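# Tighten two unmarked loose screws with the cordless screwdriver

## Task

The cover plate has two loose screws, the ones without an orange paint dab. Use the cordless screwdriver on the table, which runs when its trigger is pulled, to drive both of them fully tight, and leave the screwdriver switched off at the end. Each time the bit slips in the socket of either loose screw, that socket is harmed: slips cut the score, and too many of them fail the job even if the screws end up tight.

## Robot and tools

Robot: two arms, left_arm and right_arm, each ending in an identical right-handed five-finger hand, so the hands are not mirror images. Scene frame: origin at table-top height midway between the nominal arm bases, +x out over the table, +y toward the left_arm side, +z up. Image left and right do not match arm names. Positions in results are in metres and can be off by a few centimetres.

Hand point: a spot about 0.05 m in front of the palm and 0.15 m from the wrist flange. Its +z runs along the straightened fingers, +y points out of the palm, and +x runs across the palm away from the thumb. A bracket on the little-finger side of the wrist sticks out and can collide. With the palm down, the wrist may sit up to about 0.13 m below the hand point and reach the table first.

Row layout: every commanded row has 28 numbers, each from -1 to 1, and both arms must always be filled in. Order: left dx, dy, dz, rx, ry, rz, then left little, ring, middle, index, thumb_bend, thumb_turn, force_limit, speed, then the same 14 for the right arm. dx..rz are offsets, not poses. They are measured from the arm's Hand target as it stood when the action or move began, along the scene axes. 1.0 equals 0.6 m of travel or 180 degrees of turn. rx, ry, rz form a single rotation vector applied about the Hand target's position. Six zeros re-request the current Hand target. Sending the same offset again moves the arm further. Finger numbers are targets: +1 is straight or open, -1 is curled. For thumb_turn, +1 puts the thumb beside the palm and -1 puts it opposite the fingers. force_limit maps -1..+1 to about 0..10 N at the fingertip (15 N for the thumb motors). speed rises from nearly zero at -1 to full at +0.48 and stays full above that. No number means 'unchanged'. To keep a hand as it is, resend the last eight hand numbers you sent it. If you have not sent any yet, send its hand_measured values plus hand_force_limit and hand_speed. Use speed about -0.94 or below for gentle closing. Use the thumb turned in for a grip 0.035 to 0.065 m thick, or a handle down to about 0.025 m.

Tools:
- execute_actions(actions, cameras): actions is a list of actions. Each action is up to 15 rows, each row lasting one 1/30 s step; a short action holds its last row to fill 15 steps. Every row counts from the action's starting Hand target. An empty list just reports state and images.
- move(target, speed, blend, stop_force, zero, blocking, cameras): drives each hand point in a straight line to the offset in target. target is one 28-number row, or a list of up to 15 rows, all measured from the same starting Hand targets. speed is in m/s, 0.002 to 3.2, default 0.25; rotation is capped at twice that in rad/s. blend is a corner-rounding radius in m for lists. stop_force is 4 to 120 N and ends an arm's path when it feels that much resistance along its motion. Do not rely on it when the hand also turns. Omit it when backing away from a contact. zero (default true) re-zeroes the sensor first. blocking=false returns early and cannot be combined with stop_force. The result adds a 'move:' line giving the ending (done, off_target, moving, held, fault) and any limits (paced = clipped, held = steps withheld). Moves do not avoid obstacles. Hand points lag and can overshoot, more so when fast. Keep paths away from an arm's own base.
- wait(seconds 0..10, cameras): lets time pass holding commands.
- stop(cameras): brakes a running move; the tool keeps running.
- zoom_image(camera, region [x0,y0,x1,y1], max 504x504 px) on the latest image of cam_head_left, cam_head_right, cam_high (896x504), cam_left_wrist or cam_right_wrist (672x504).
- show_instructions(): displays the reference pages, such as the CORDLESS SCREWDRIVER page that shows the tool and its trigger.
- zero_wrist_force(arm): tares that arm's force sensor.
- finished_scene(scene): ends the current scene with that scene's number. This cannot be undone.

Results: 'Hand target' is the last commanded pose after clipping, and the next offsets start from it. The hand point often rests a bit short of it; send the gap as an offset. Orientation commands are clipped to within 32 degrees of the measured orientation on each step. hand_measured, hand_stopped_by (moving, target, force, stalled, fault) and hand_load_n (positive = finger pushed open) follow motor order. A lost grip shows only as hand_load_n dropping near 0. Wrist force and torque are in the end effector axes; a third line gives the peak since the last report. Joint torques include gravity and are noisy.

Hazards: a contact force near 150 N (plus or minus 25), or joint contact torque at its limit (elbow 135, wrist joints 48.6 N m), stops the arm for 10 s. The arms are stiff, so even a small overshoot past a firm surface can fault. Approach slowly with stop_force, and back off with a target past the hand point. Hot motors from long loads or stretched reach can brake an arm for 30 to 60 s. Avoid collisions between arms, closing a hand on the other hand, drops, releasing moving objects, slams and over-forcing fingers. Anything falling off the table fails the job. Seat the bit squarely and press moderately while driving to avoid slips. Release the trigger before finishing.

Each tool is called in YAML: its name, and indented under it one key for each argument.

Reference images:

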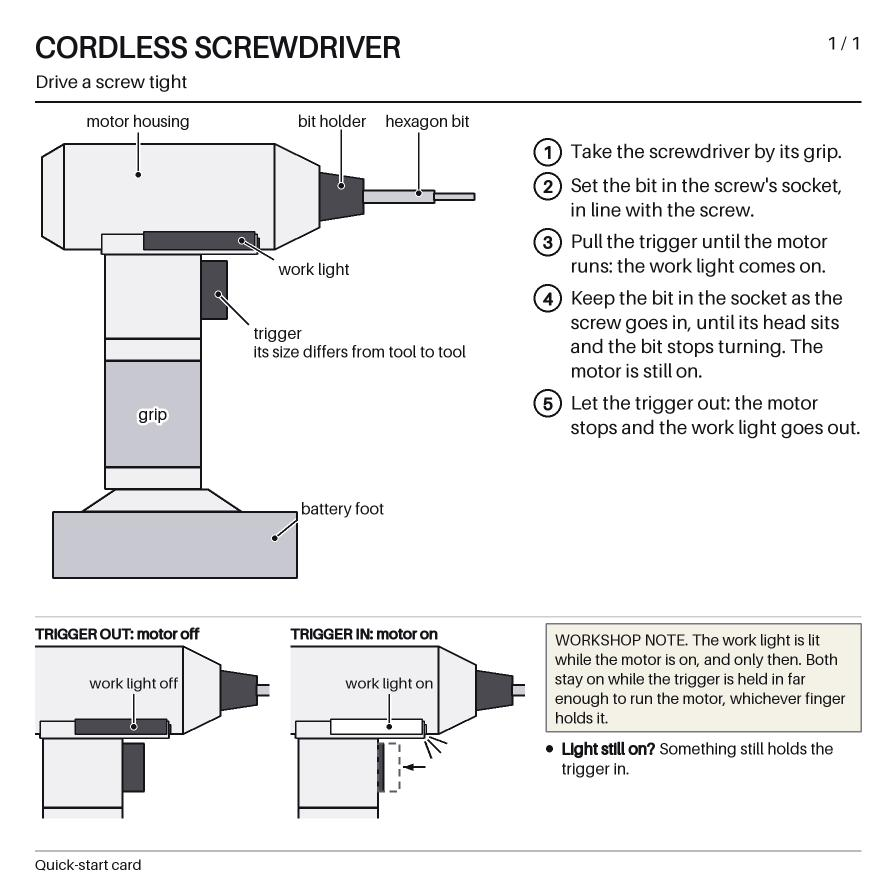

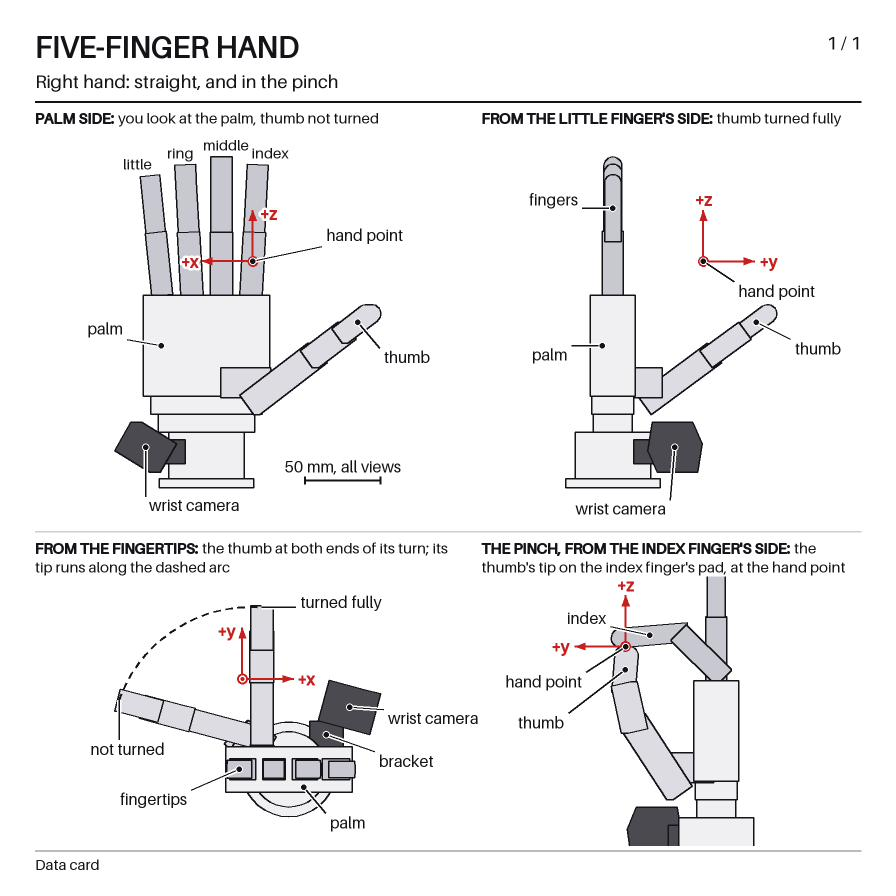

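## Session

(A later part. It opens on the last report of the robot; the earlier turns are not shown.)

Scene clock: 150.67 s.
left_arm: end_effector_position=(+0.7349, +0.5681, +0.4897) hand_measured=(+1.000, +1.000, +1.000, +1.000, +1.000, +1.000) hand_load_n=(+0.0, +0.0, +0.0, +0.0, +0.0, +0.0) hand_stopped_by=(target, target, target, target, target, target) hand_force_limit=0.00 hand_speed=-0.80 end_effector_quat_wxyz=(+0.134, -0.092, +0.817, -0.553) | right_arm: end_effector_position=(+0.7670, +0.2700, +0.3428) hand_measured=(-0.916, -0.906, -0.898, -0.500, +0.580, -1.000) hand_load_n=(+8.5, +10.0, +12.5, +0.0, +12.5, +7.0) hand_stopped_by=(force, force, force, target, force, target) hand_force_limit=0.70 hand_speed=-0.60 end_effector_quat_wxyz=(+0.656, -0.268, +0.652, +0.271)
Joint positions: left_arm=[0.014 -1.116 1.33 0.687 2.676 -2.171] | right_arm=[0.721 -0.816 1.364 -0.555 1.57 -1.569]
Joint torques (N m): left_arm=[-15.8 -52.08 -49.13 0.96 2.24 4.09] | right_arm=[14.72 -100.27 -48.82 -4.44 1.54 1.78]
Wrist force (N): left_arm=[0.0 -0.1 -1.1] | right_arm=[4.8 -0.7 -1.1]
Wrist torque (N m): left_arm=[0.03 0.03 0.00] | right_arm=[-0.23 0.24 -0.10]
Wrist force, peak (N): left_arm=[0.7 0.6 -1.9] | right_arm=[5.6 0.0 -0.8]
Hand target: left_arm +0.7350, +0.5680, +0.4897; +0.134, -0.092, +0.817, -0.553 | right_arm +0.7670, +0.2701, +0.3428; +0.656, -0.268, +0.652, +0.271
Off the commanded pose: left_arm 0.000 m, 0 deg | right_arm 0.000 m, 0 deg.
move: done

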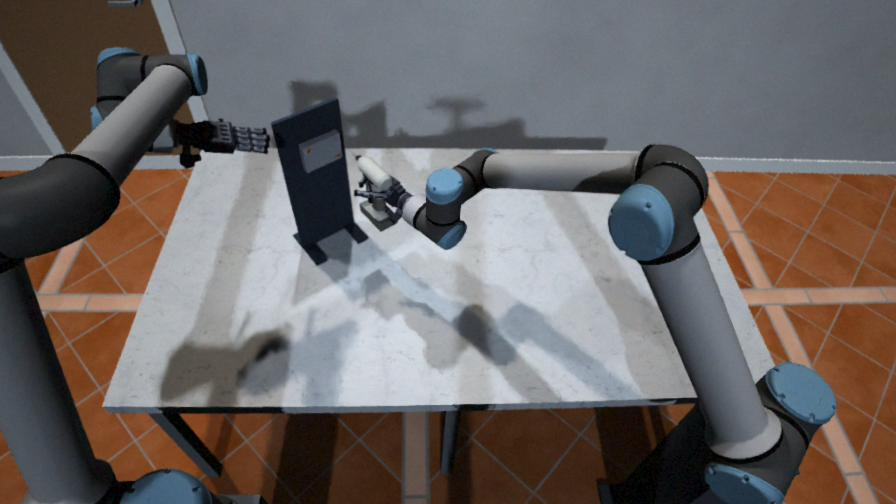

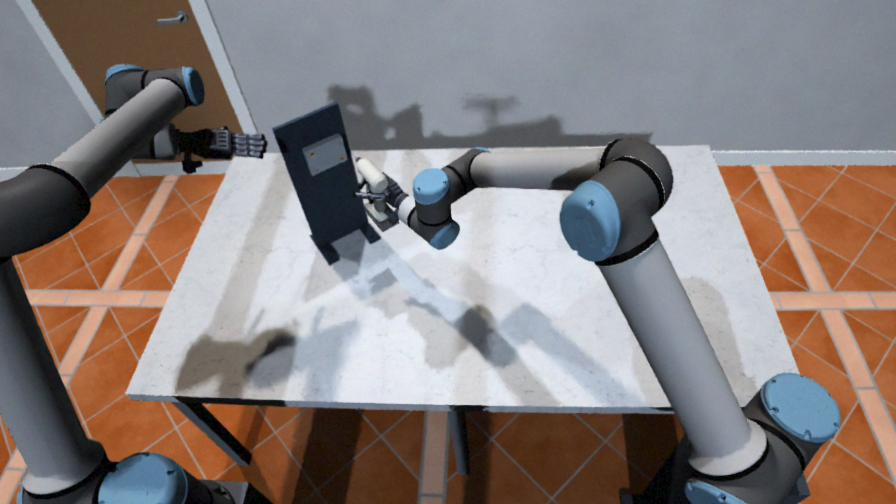

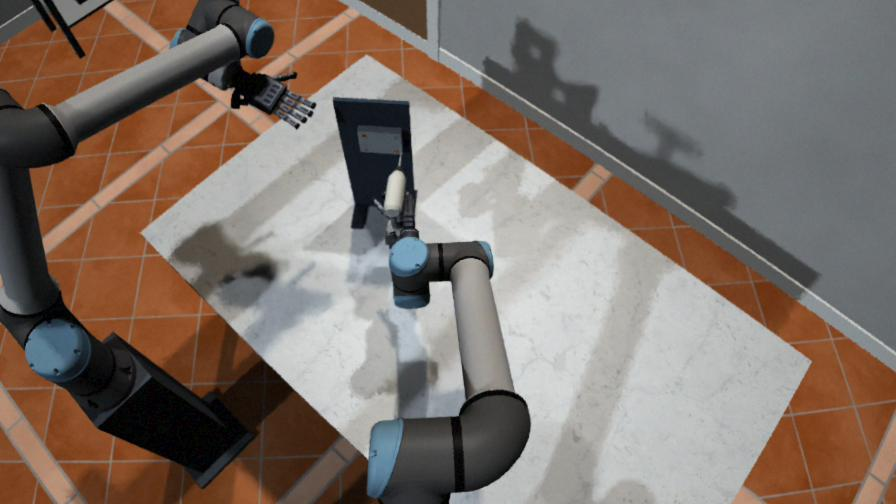

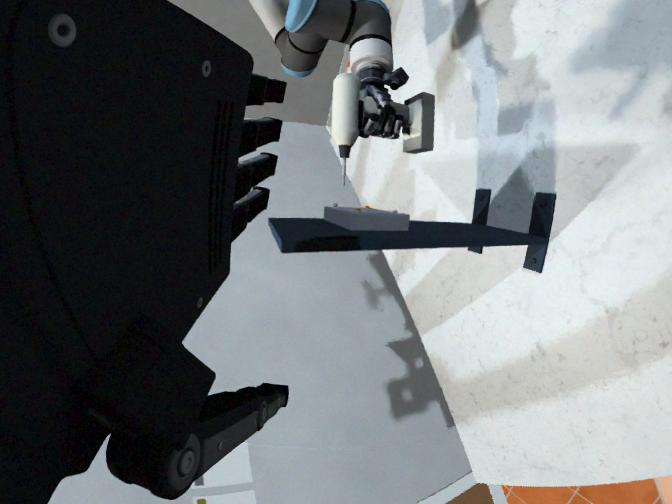

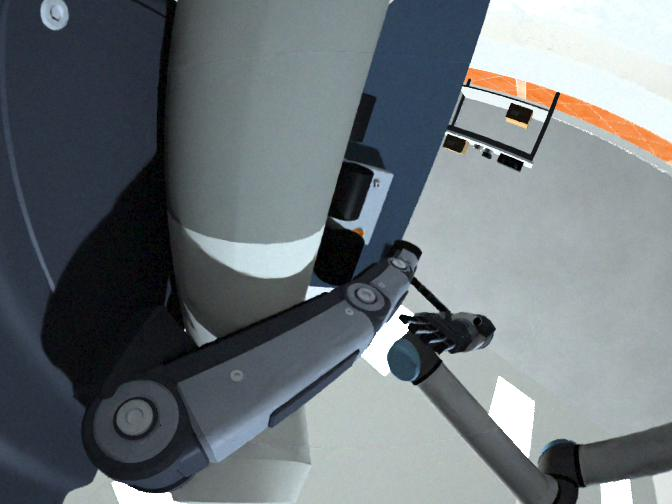

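move:
  target:
    - [0.067,-0.008,0.145,0.151,0.16,0.001,1,1,1,1,1,1,0,-0.8,0,0,0,0,0,0,-1,-1,-1,-0.5,-0.98,-1,0.7,-0.6]
    - [0.1603,-0.1397,0.145,0.151,0.16,0.001,1,1,1,1,1,1,0,-0.8,0,0,0,0,0,0,-1,-1,-1,-0.5,-0.98,-1,0.7,-0.6]
  speed: 0.15

zoom_image:
  camera: "cam_left_wrist"
  region: [240, 120, 380, 225]

Scene clock: 154.67 s.
left_arm: end_effector_position=(+0.8312, +0.4842, +0.5766) hand_measured=(+1.000, +1.000, +1.000, +1.000, +1.000, +1.000) hand_load_n=(+0.0, +0.0, +0.0, +0.0, +0.0, +0.0) hand_stopped_by=(target, target, target, target, target, target) hand_force_limit=0.00 hand_speed=-0.80 end_effector_quat_wxyz=(-0.053, -0.193, +0.930, -0.308) | right_arm: end_effector_position=(+0.7670, +0.2701, +0.3428) hand_measured=(-0.916, -0.906, -0.898, -0.500, +0.580, -1.000) hand_load_n=(+8.0, +10.5, +12.0, +0.0, +12.0, +6.5) hand_stopped_by=(force, force, force, target, force, target) hand_force_limit=0.70 hand_speed=-0.60 end_effector_quat_wxyz=(+0.656, -0.268, +0.652, +0.271)
Joint positions: left_arm=[-0.196 -0.631 0.263 1.797 2.192 -2.188] | right_arm=[0.721 -0.816 1.364 -0.555 1.57 -1.569]
Joint torques (N m): left_arm=[-1.79 -108.48 -27.94 0.4 3.17 1.3] | right_arm=[12.73 -101.84 -39.98 -5.2 0.37 -0.28]
Wrist force (N): left_arm=[1.2 0.4 -1.4] | right_arm=[4.7 -1.0 -0.9]
Wrist torque (N m): left_arm=[0.26 -0.14 0.14] | right_arm=[-0.27 0.25 -0.12]
Wrist force, peak (N): left_arm=[1.0 1.3 -2.8] | right_arm=[5.2 -0.4 -1.0]
Hand target: left_arm +0.8312, +0.4841, +0.5767; -0.053, -0.193, +0.930, -0.308 | right_arm +0.7670, +0.2701, +0.3428; +0.656, -0.268, +0.652, +0.271
Off the commanded pose: left_arm 0.000 m, 0 deg | right_arm 0.000 m, 0 deg.
move: done

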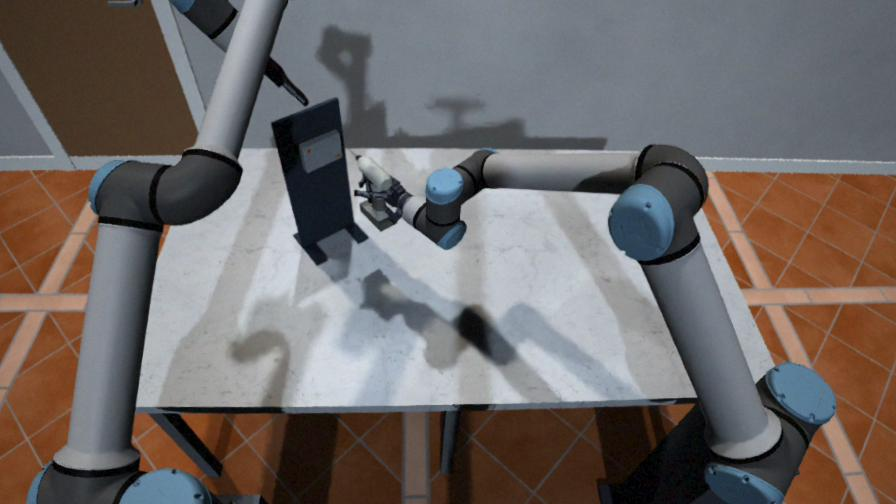

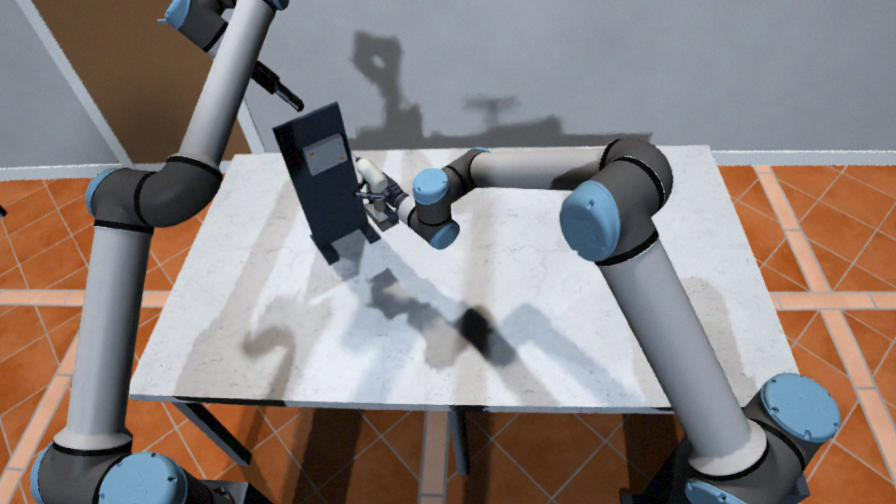

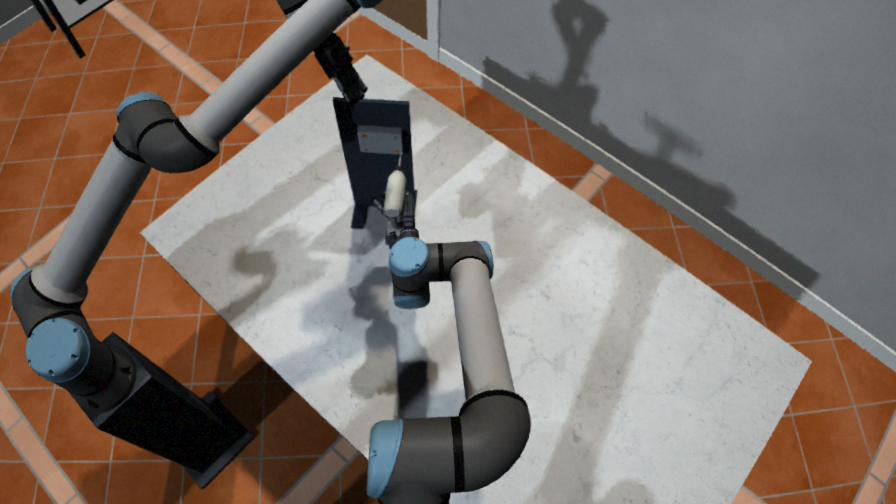

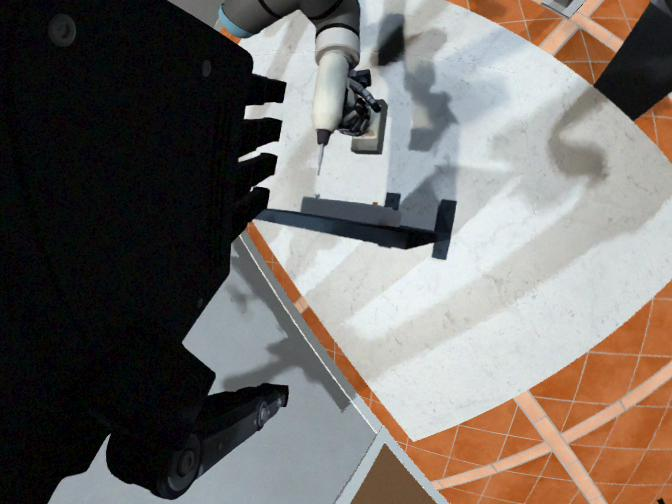

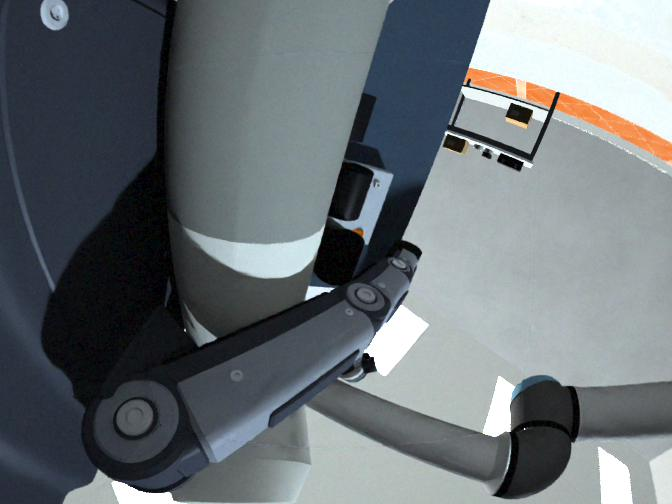

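Scaled by 3.600 (camera's finer frame: 960x720).

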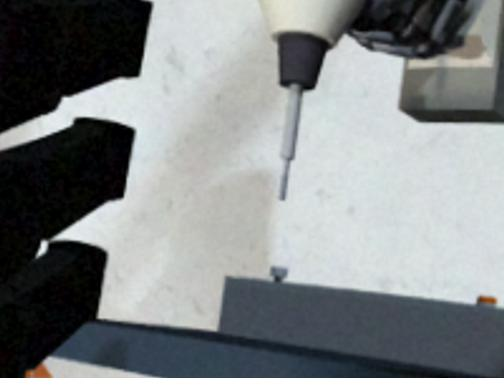

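move:
  target: [0,0,0,0,0,0,1,1,1,1,1,1,0,-0.8,-0.0155,0.0217,0.0255,0,0,0,-1,-1,-1,-0.97,-0.98,-1,0.5,-0.5]
  speed: 0.05
  cameras: ["cam_left_wrist","cam_high"]

zoom_image:
  camera: "cam_left_wrist"
  region: [240, 120, 380, 225]

zoom_image:
  camera: "cam_high"
  region: [330, 90, 450, 195]

move:
  target:
    - [-0.0933,0.1317,0,0,0,0,1,1,1,1,1,1,0,-0.8,0,0,0,0,0,0,-1,-1,-1,-0.97,-0.98,-1,0.5,-0.5]
    - [-0.1603,0.1397,-0.145,-0.151,-0.16,-0.001,1,1,1,1,1,1,0,-0.8,0,0,0,0,0,0,-1,-1,-1,-0.97,-0.98,-1,0.5,-0.5]
  speed: 0.2
  cameras: ["cam_left_wrist"]

zoom_image:
  camera: "cam_left_wrist"
  region: [310, 140, 450, 245]

Scene clock: 155.83 s.
left_arm: end_effector_position=(+0.8312, +0.4842, +0.5766) hand_measured=(+1.000, +1.000, +1.000, +1.000, +1.000, +1.000) hand_load_n=(+0.0, +0.0, +0.0, +0.0, +0.0, -0.5) hand_stopped_by=(target, target, target, target, target, target) hand_force_limit=0.00 hand_speed=-0.80 end_effector_quat_wxyz=(-0.053, -0.193, +0.930, -0.308) | right_arm: end_effector_position=(+0.7575, +0.2833, +0.3582) hand_measured=(-0.916, -0.906, -0.898, -0.896, +0.580, -1.000) hand_load_n=(+8.5, +10.0, +11.5, +13.0, +12.0, +6.5) hand_stopped_by=(force, force, force, force, force, target) hand_force_limit=0.50 hand_speed=-0.50 end_effector_quat_wxyz=(+0.656, -0.268, +0.652, +0.271)
Joint positions: left_arm=[-0.196 -0.631 0.264 1.796 2.192 -2.188] | right_arm=[0.739 -0.82 1.341 -0.528 1.588 -1.569]
Joint torques (N m): left_arm=[-6.88 -114.03 -23.82 0.37 3.41 -2.44] | right_arm=[-14.98 -105.7 -37.95 -7.16 -1.86 -1.43]
Wrist force (N): left_arm=[0.6 0.2 -1.8] | right_arm=[4.5 -1.0 -1.0]
Wrist torque (N m): left_arm=[0.26 -0.05 0.10] | right_arm=[-0.24 0.29 -0.14]
Wrist force, peak (N): left_arm=[1.0 0.3 -2.0] | right_arm=[5.9 -1.4 -1.4]
Hand target: left_arm +0.8312, +0.4841, +0.5767; -0.053, -0.193, +0.930, -0.308 | right_arm +0.7577, +0.2831, +0.3581; +0.656, -0.268, +0.652, +0.271
Off the commanded pose: left_arm 0.000 m, 0 deg | right_arm 0.000 m, 0 deg.
move: done
Images, in order (width x height): cam_high 896x504, cam_left_wrist 672x504.

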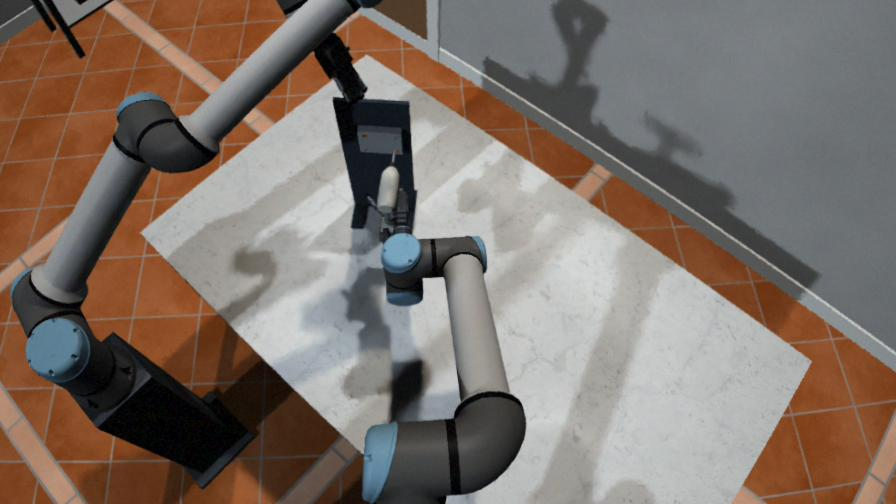

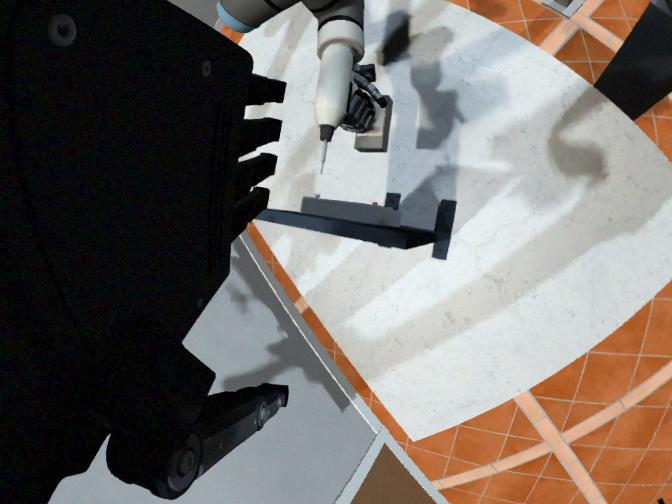

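Scaled by 3.600 (camera's finer frame: 960x720).

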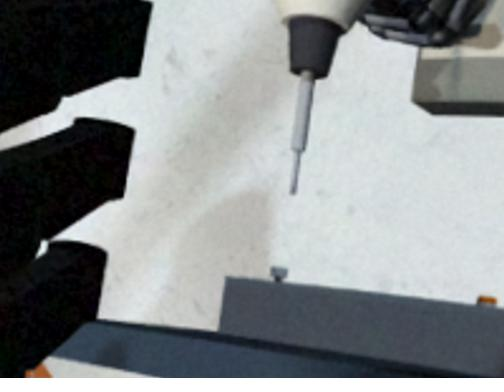

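Scaled by 4.200.

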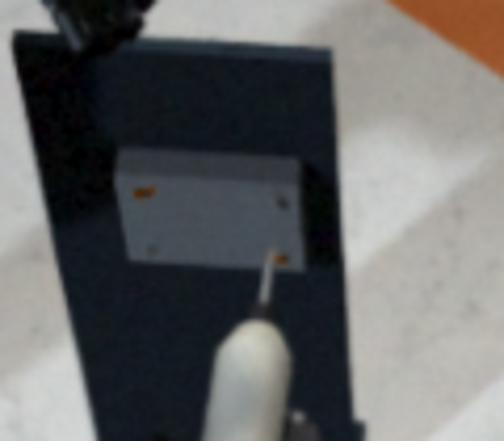

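Scene clock: 158.67 s.
left_arm: end_effector_position=(+0.7349, +0.5680, +0.4897) hand_measured=(+1.000, +1.000, +1.000, +1.000, +1.000, +1.000) hand_load_n=(+0.0, +0.0, +0.0, +0.0, +0.0, +0.0) hand_stopped_by=(target, target, target, target, target, target) hand_force_limit=0.00 hand_speed=-0.80 end_effector_quat_wxyz=(+0.134, -0.092, +0.817, -0.553) | right_arm: end_effector_position=(+0.7576, +0.2831, +0.3580) hand_measured=(-0.916, -0.906, -0.898, -0.896, +0.580, -1.000) hand_load_n=(+8.5, +10.0, +11.5, +13.0, +12.0, +6.5) hand_stopped_by=(force, force, force, force, force, target) hand_force_limit=0.50 hand_speed=-0.50 end_effector_quat_wxyz=(+0.656, -0.268, +0.652, +0.271)
Joint positions: left_arm=[0.014 -1.116 1.33 0.687 2.676 -2.171] | right_arm=[0.738 -0.82 1.342 -0.528 1.587 -1.569]
Joint torques (N m): left_arm=[-11.38 -53.95 -45.22 -1.36 3.37 3.6] | right_arm=[-14.95 -101.78 -43.82 -4.93 -0.87 -1.53]
Wrist force (N): left_arm=[0.1 -0.1 -0.9] | right_arm=[4.8 -0.6 -1.0]
Wrist torque (N m): left_arm=[0.02 0.01 0.01] | right_arm=[-0.21 0.24 -0.11]
Wrist force, peak (N): left_arm=[1.1 1.7 -2.8] | right_arm=[5.0 -1.0 -1.2]
Hand target: left_arm +0.7350, +0.5680, +0.4897; +0.134, -0.092, +0.817, -0.553 | right_arm +0.7577, +0.2831, +0.3581; +0.656, -0.268, +0.652, +0.271
Off the commanded pose: left_arm 0.000 m, 0 deg | right_arm 0.000 m, 0 deg.
move: done

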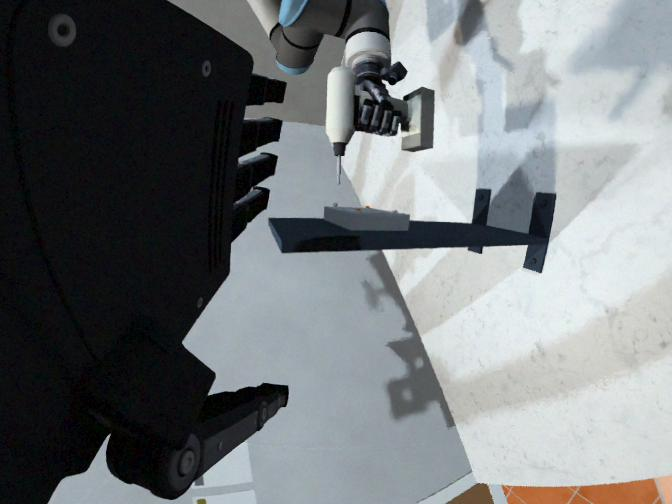

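Scaled by 3.600 (camera's finer frame: 960x720).

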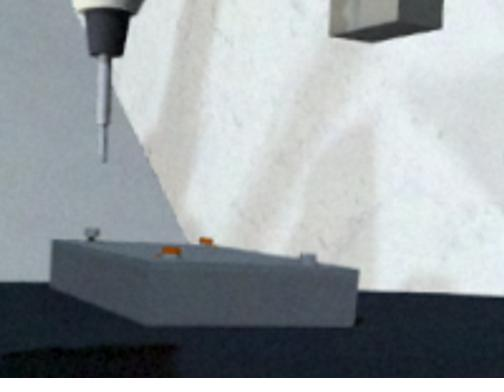

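move:
  target: [0,0,0,0,0,0,1,1,1,1,1,1,0,-0.8,0.0173,0.0102,0.0117,0,0,0,-1,-1,-1,-0.97,-0.98,-1,0.5,-0.5]
  speed: 0.05
  cameras: ["cam_left_wrist","cam_high"]

zoom_image:
  camera: "cam_left_wrist"
  region: [310, 160, 380, 215]

move:
  target:
    - [0.067,-0.008,0.145,0.151,0.16,0.001,1,1,1,1,1,1,0,-0.8,0,0,0,0,0,0,-1,-1,-1,-0.97,-0.98,-1,0.5,-0.5]
    - [0.1603,-0.1397,0.145,0.151,0.16,0.001,1,1,1,1,1,1,0,-0.8,0,0,0,0,0,0,-1,-1,-1,-0.97,-0.98,-1,0.5,-0.5]
  speed: 0.2
  cameras: ["cam_left_wrist","cam_high"]

zoom_image:
  camera: "cam_left_wrist"
  region: [280, 150, 350, 205]

zoom_image:
  camera: "cam_high"
  region: [330, 90, 450, 195]

Scene clock: 159.80 s.
left_arm: end_effector_position=(+0.7350, +0.5680, +0.4896) hand_measured=(+1.000, +1.000, +1.000, +1.000, +1.000, +1.000) hand_load_n=(+0.0, +0.0, +0.0, +0.0, +0.0, +0.0) hand_stopped_by=(target, target, target, target, target, target) hand_force_limit=0.00 hand_speed=-0.80 end_effector_quat_wxyz=(+0.134, -0.092, +0.817, -0.553) | right_arm: end_effector_position=(+0.7681, +0.2892, +0.3650) hand_measured=(-0.916, -0.906, -0.898, -0.896, +0.580, -1.000) hand_load_n=(+8.5, +10.0, +11.5, +13.0, +12.5, +6.5) hand_stopped_by=(force, force, force, force, force, target) hand_force_limit=0.50 hand_speed=-0.50 end_effector_quat_wxyz=(+0.656, -0.268, +0.652, +0.271)
Joint positions: left_arm=[0.013 -1.116 1.33 0.687 2.676 -2.171] | right_arm=[0.735 -0.81 1.308 -0.505 1.584 -1.569]
Joint torques (N m): left_arm=[-14.45 -53.49 -50.4 3.02 4.08 3.82] | right_arm=[-2.99 -120.87 -39 -7.17 0.26 -0.18]
Wrist force (N): left_arm=[-0.4 0.0 -0.7] | right_arm=[5.0 -0.7 -0.6]
Wrist torque (N m): left_arm=[0.02 0.08 -0.02] | right_arm=[-0.25 0.20 -0.11]
Wrist force, peak (N): left_arm=[-0.4 0.3 -1.4] | right_arm=[5.1 -0.8 -1.1]
Hand target: left_arm +0.7350, +0.5680, +0.4897; +0.134, -0.092, +0.817, -0.553 | right_arm +0.7680, +0.2892, +0.3651; +0.656, -0.268, +0.652, +0.271
Off the commanded pose: left_arm 0.000 m, 0 deg | right_arm 0.000 m, 0 deg.
move: done
Images, in order (width x height): cam_high 896x504, cam_left_wrist 672x504.

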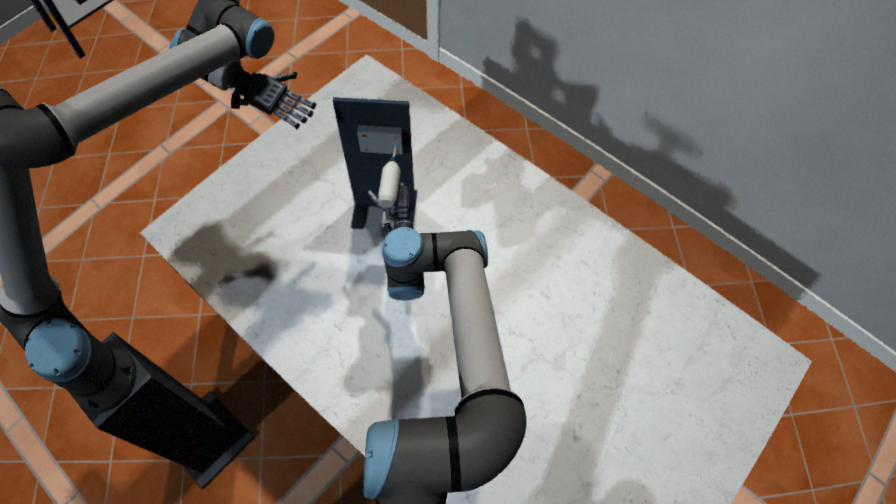

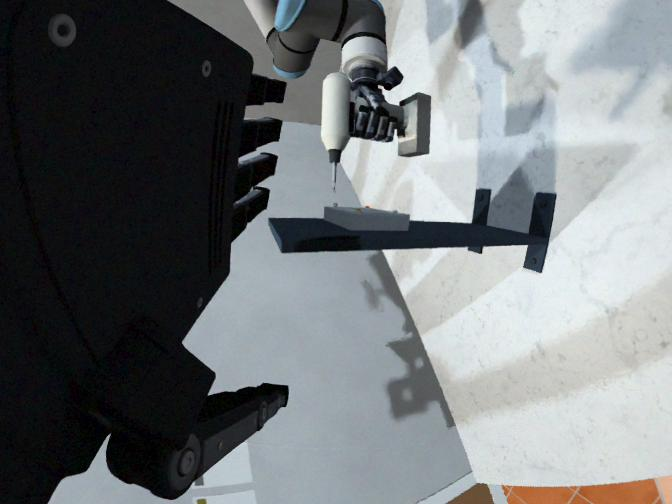

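Scaled by 7.200 (camera's finer frame: 960x720).

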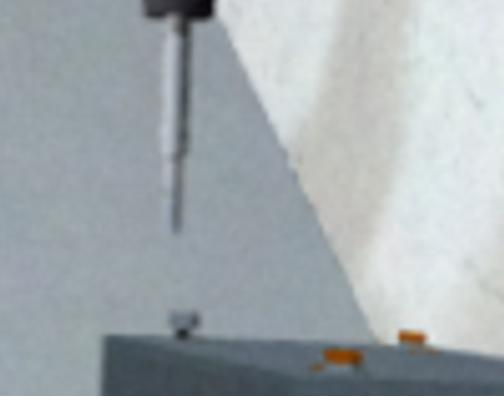

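Scene clock: 162.67 s.
left_arm: end_effector_position=(+0.8312, +0.4842, +0.5766) hand_measured=(+1.000, +1.000, +1.000, +1.000, +1.000, +1.000) hand_load_n=(+0.0, +0.0, +0.0, +0.0, +0.0, +0.0) hand_stopped_by=(target, target, target, target, target, target) hand_force_limit=0.00 hand_speed=-0.80 end_effector_quat_wxyz=(-0.053, -0.193, +0.930, -0.308) | right_arm: end_effector_position=(+0.7680, +0.2892, +0.3651) hand_measured=(-0.916, -0.906, -0.898, -0.896, +0.580, -1.000) hand_load_n=(+8.5, +10.0, +11.5, +13.0, +12.0, +6.5) hand_stopped_by=(force, force, force, force, force, target) hand_force_limit=0.50 hand_speed=-0.50 end_effector_quat_wxyz=(+0.656, -0.268, +0.652, +0.271)
Joint positions: left_arm=[-0.196 -0.631 0.263 1.796 2.192 -2.188] | right_arm=[0.735 -0.81 1.308 -0.505 1.584 -1.569]
Joint torques (N m): left_arm=[-10.57 -106.53 -25.33 0.58 3.73 -0.98] | right_arm=[14.54 -121.49 -42.42 -5.54 1.23 0.88]
Wrist force (N): left_arm=[0.7 0.3 -1.8] | right_arm=[4.9 -0.5 -0.8]
Wrist torque (N m): left_arm=[0.28 -0.06 0.11] | right_arm=[-0.20 0.22 -0.10]
Wrist force, peak (N): left_arm=[1.3 1.9 -3.1] | right_arm=[5.1 -1.1 -1.1]
Hand target: left_arm +0.8312, +0.4841, +0.5767; -0.053, -0.193, +0.930, -0.308 | right_arm +0.7680, +0.2892, +0.3651; +0.656, -0.268, +0.652, +0.271
Off the commanded pose: left_arm 0.000 m, 0 deg | right_arm 0.000 m, 0 deg.
move: done
Images, in order (width x height): cam_high 896x504, cam_left_wrist 672x504.

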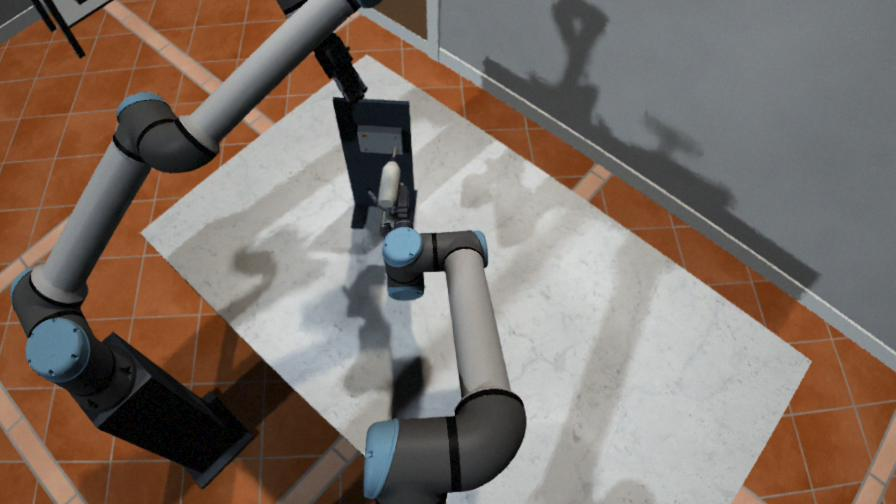

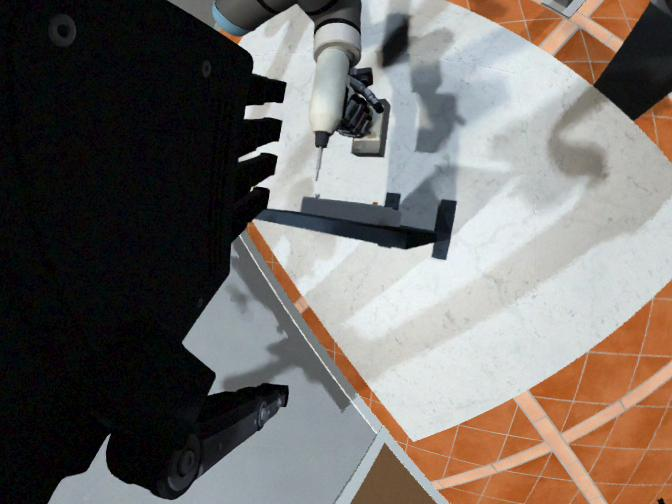

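Scaled by 7.200 (camera's finer frame: 960x720).

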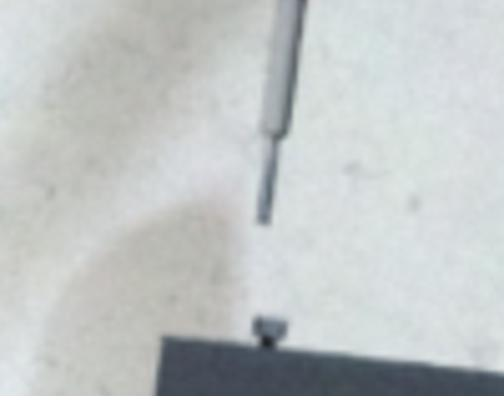

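Scaled by 4.200.

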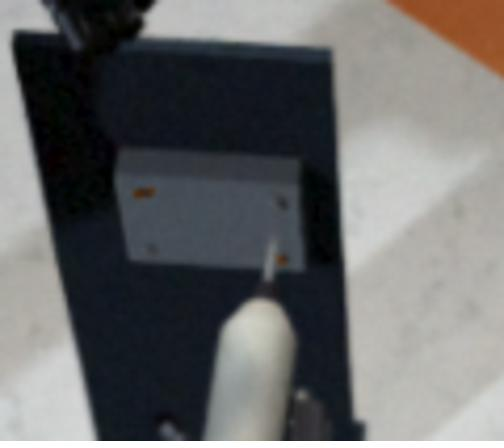

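move:
  target: [0,0,0,0,0,0,1,1,1,1,1,1,0,-0.8,0.0102,0.0143,0.0017,0,0,0,-1,-1,-1,-0.97,-0.98,-1,0.5,-0.5]
  speed: 0.05
  cameras: ["cam_left_wrist","cam_high"]

zoom_image:
  camera: "cam_left_wrist"
  region: [295, 160, 335, 200]

zoom_image:
  camera: "cam_high"
  region: [330, 90, 450, 195]

move:
  target:
    - [-0.0933,0.1317,0,0,0,0,1,1,1,1,1,1,0,-0.8,0,0,0,0,0,0,-1,-1,-1,-0.97,-0.98,-1,0.5,-0.5]
    - [-0.1603,0.1397,-0.145,-0.151,-0.16,-0.001,1,1,1,1,1,1,0,-0.8,0,0,0,0,0,0,-1,-1,-1,-0.97,-0.98,-1,0.5,-0.5]
  speed: 0.2
  cameras: ["cam_left_wrist"]

zoom_image:
  camera: "cam_left_wrist"
  region: [315, 175, 355, 215]

Scene clock: 163.83 s.
left_arm: end_effector_position=(+0.8312, +0.4842, +0.5766) hand_measured=(+1.000, +1.000, +1.000, +1.000, +1.000, +1.000) hand_load_n=(+0.0, -0.5, +0.0, +0.0, +0.0, +0.0) hand_stopped_by=(target, target, target, target, target, target) hand_force_limit=0.00 hand_speed=-0.80 end_effector_quat_wxyz=(-0.053, -0.193, +0.930, -0.308) | right_arm: end_effector_position=(+0.7742, +0.2979, +0.3660) hand_measured=(-0.916, -0.906, -0.898, -0.896, +0.580, -1.000) hand_load_n=(+8.5, +10.0, +11.5, +13.0, +12.5, +6.5) hand_stopped_by=(force, force, force, force, force, target) hand_force_limit=0.50 hand_speed=-0.50 end_effector_quat_wxyz=(+0.656, -0.268, +0.652, +0.271)
Joint positions: left_arm=[-0.196 -0.631 0.264 1.796 2.192 -2.188] | right_arm=[0.737 -0.795 1.278 -0.49 1.586 -1.569]
Joint torques (N m): left_arm=[-14.76 -114.23 -22.34 0.57 3.19 -2.98] | right_arm=[9.62 -122.41 -39.49 -6.64 1.57 0.07]
Wrist force (N): left_arm=[0.8 0.3 -1.3] | right_arm=[4.9 -0.3 -0.9]
Wrist torque (N m): left_arm=[0.25 -0.09 0.12] | right_arm=[-0.16 0.22 -0.09]
Wrist force, peak (N): left_arm=[1.4 0.3 -1.6] | right_arm=[4.9 -1.1 -1.4]
Hand target: left_arm +0.8312, +0.4841, +0.5767; -0.053, -0.193, +0.930, -0.308 | right_arm +0.7742, +0.2978, +0.3661; +0.656, -0.268, +0.652, +0.271
Off the commanded pose: left_arm 0.000 m, 0 deg | right_arm 0.000 m, 0 deg.
move: done
Images, in order (width x height): cam_high 896x504, cam_left_wrist 672x504.

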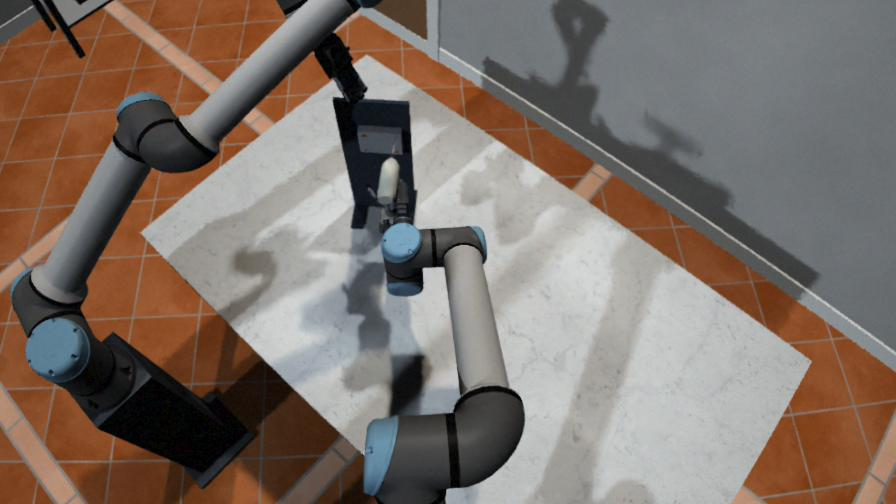

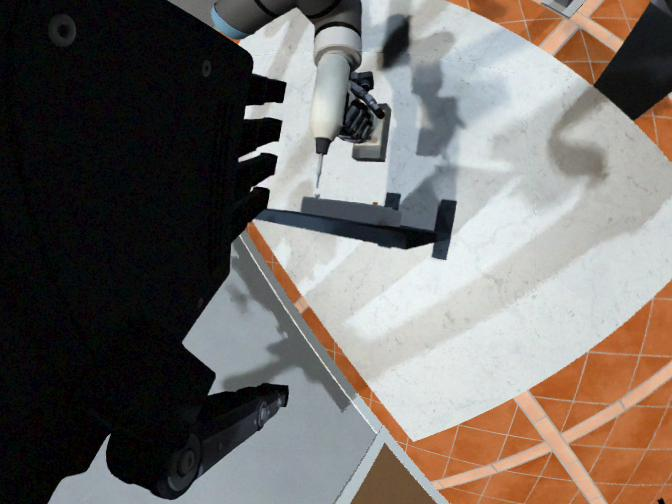

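Scaled by 12.600 (camera's finer frame: 960x720).

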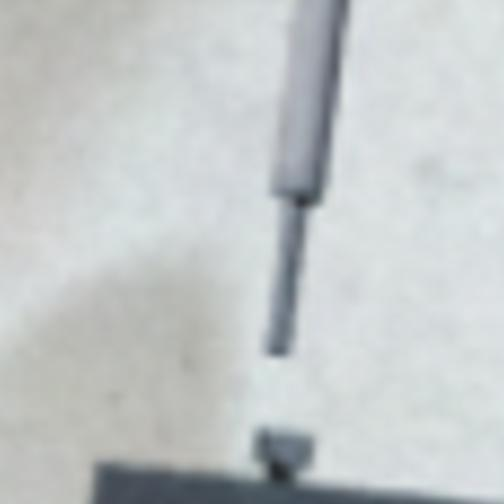

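Scaled by 4.200.

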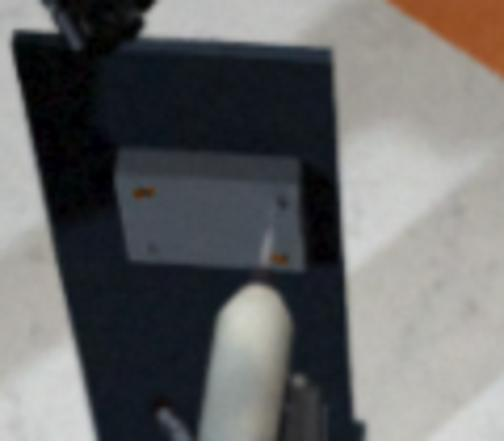

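Scene clock: 166.67 s.
left_arm: end_effector_position=(+0.7349, +0.5680, +0.4897) hand_measured=(+1.000, +1.000, +1.000, +1.000, +1.000, +1.000) hand_load_n=(+0.0, +0.0, +0.0, +0.0, +0.0, -0.5) hand_stopped_by=(target, target, target, target, target, target) hand_force_limit=0.00 hand_speed=-0.80 end_effector_quat_wxyz=(+0.134, -0.092, +0.817, -0.553) | right_arm: end_effector_position=(+0.7741, +0.2978, +0.3661) hand_measured=(-0.916, -0.906, -0.898, -0.896, +0.580, -1.000) hand_load_n=(+8.5, +10.0, +11.5, +13.0, +12.5, +6.5) hand_stopped_by=(force, force, force, force, force, target) hand_force_limit=0.50 hand_speed=-0.50 end_effector_quat_wxyz=(+0.656, -0.268, +0.652, +0.271)
Joint positions: left_arm=[0.014 -1.116 1.33 0.687 2.676 -2.171] | right_arm=[0.737 -0.795 1.278 -0.49 1.586 -1.569]
Joint torques (N m): left_arm=[-13.26 -53.7 -43.82 -0.63 3.05 3.21] | right_arm=[-12.67 -123.37 -43.68 -4.91 -0.15 -1.36]
Wrist force (N): left_arm=[-0.4 -0.1 -0.8] | right_arm=[4.7 -0.5 -1.0]
Wrist torque (N m): left_arm=[0.02 0.08 -0.02] | right_arm=[-0.18 0.24 -0.11]
Wrist force, peak (N): left_arm=[1.2 2.0 -2.8] | right_arm=[5.3 -0.5 -1.0]
Hand target: left_arm +0.7350, +0.5680, +0.4897; +0.134, -0.092, +0.817, -0.553 | right_arm +0.7742, +0.2978, +0.3661; +0.656, -0.268, +0.652, +0.271
Off the commanded pose: left_arm 0.000 m, 0 deg | right_arm 0.000 m, 0 deg.
move: done

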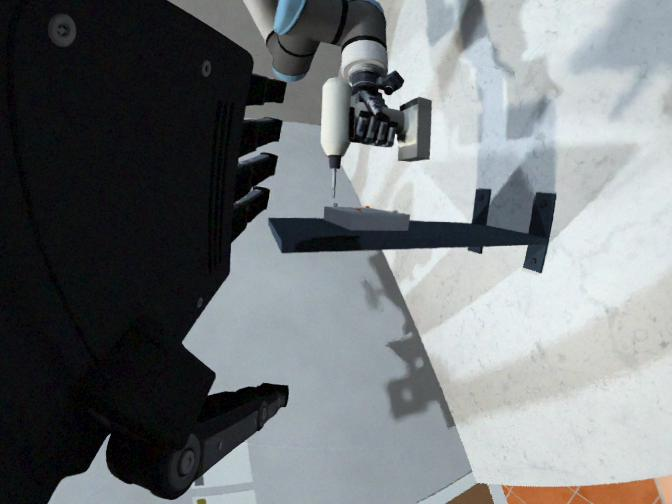

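Scaled by 12.600 (camera's finer frame: 960x720).

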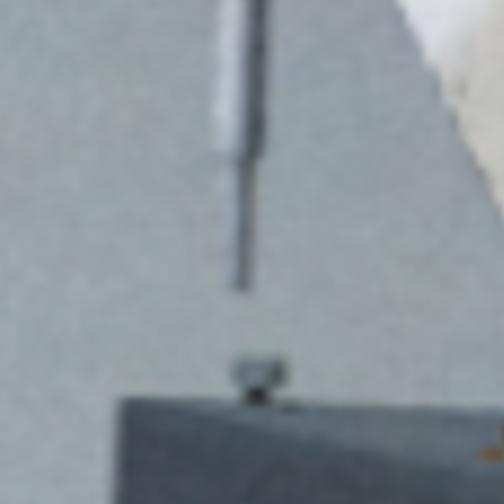

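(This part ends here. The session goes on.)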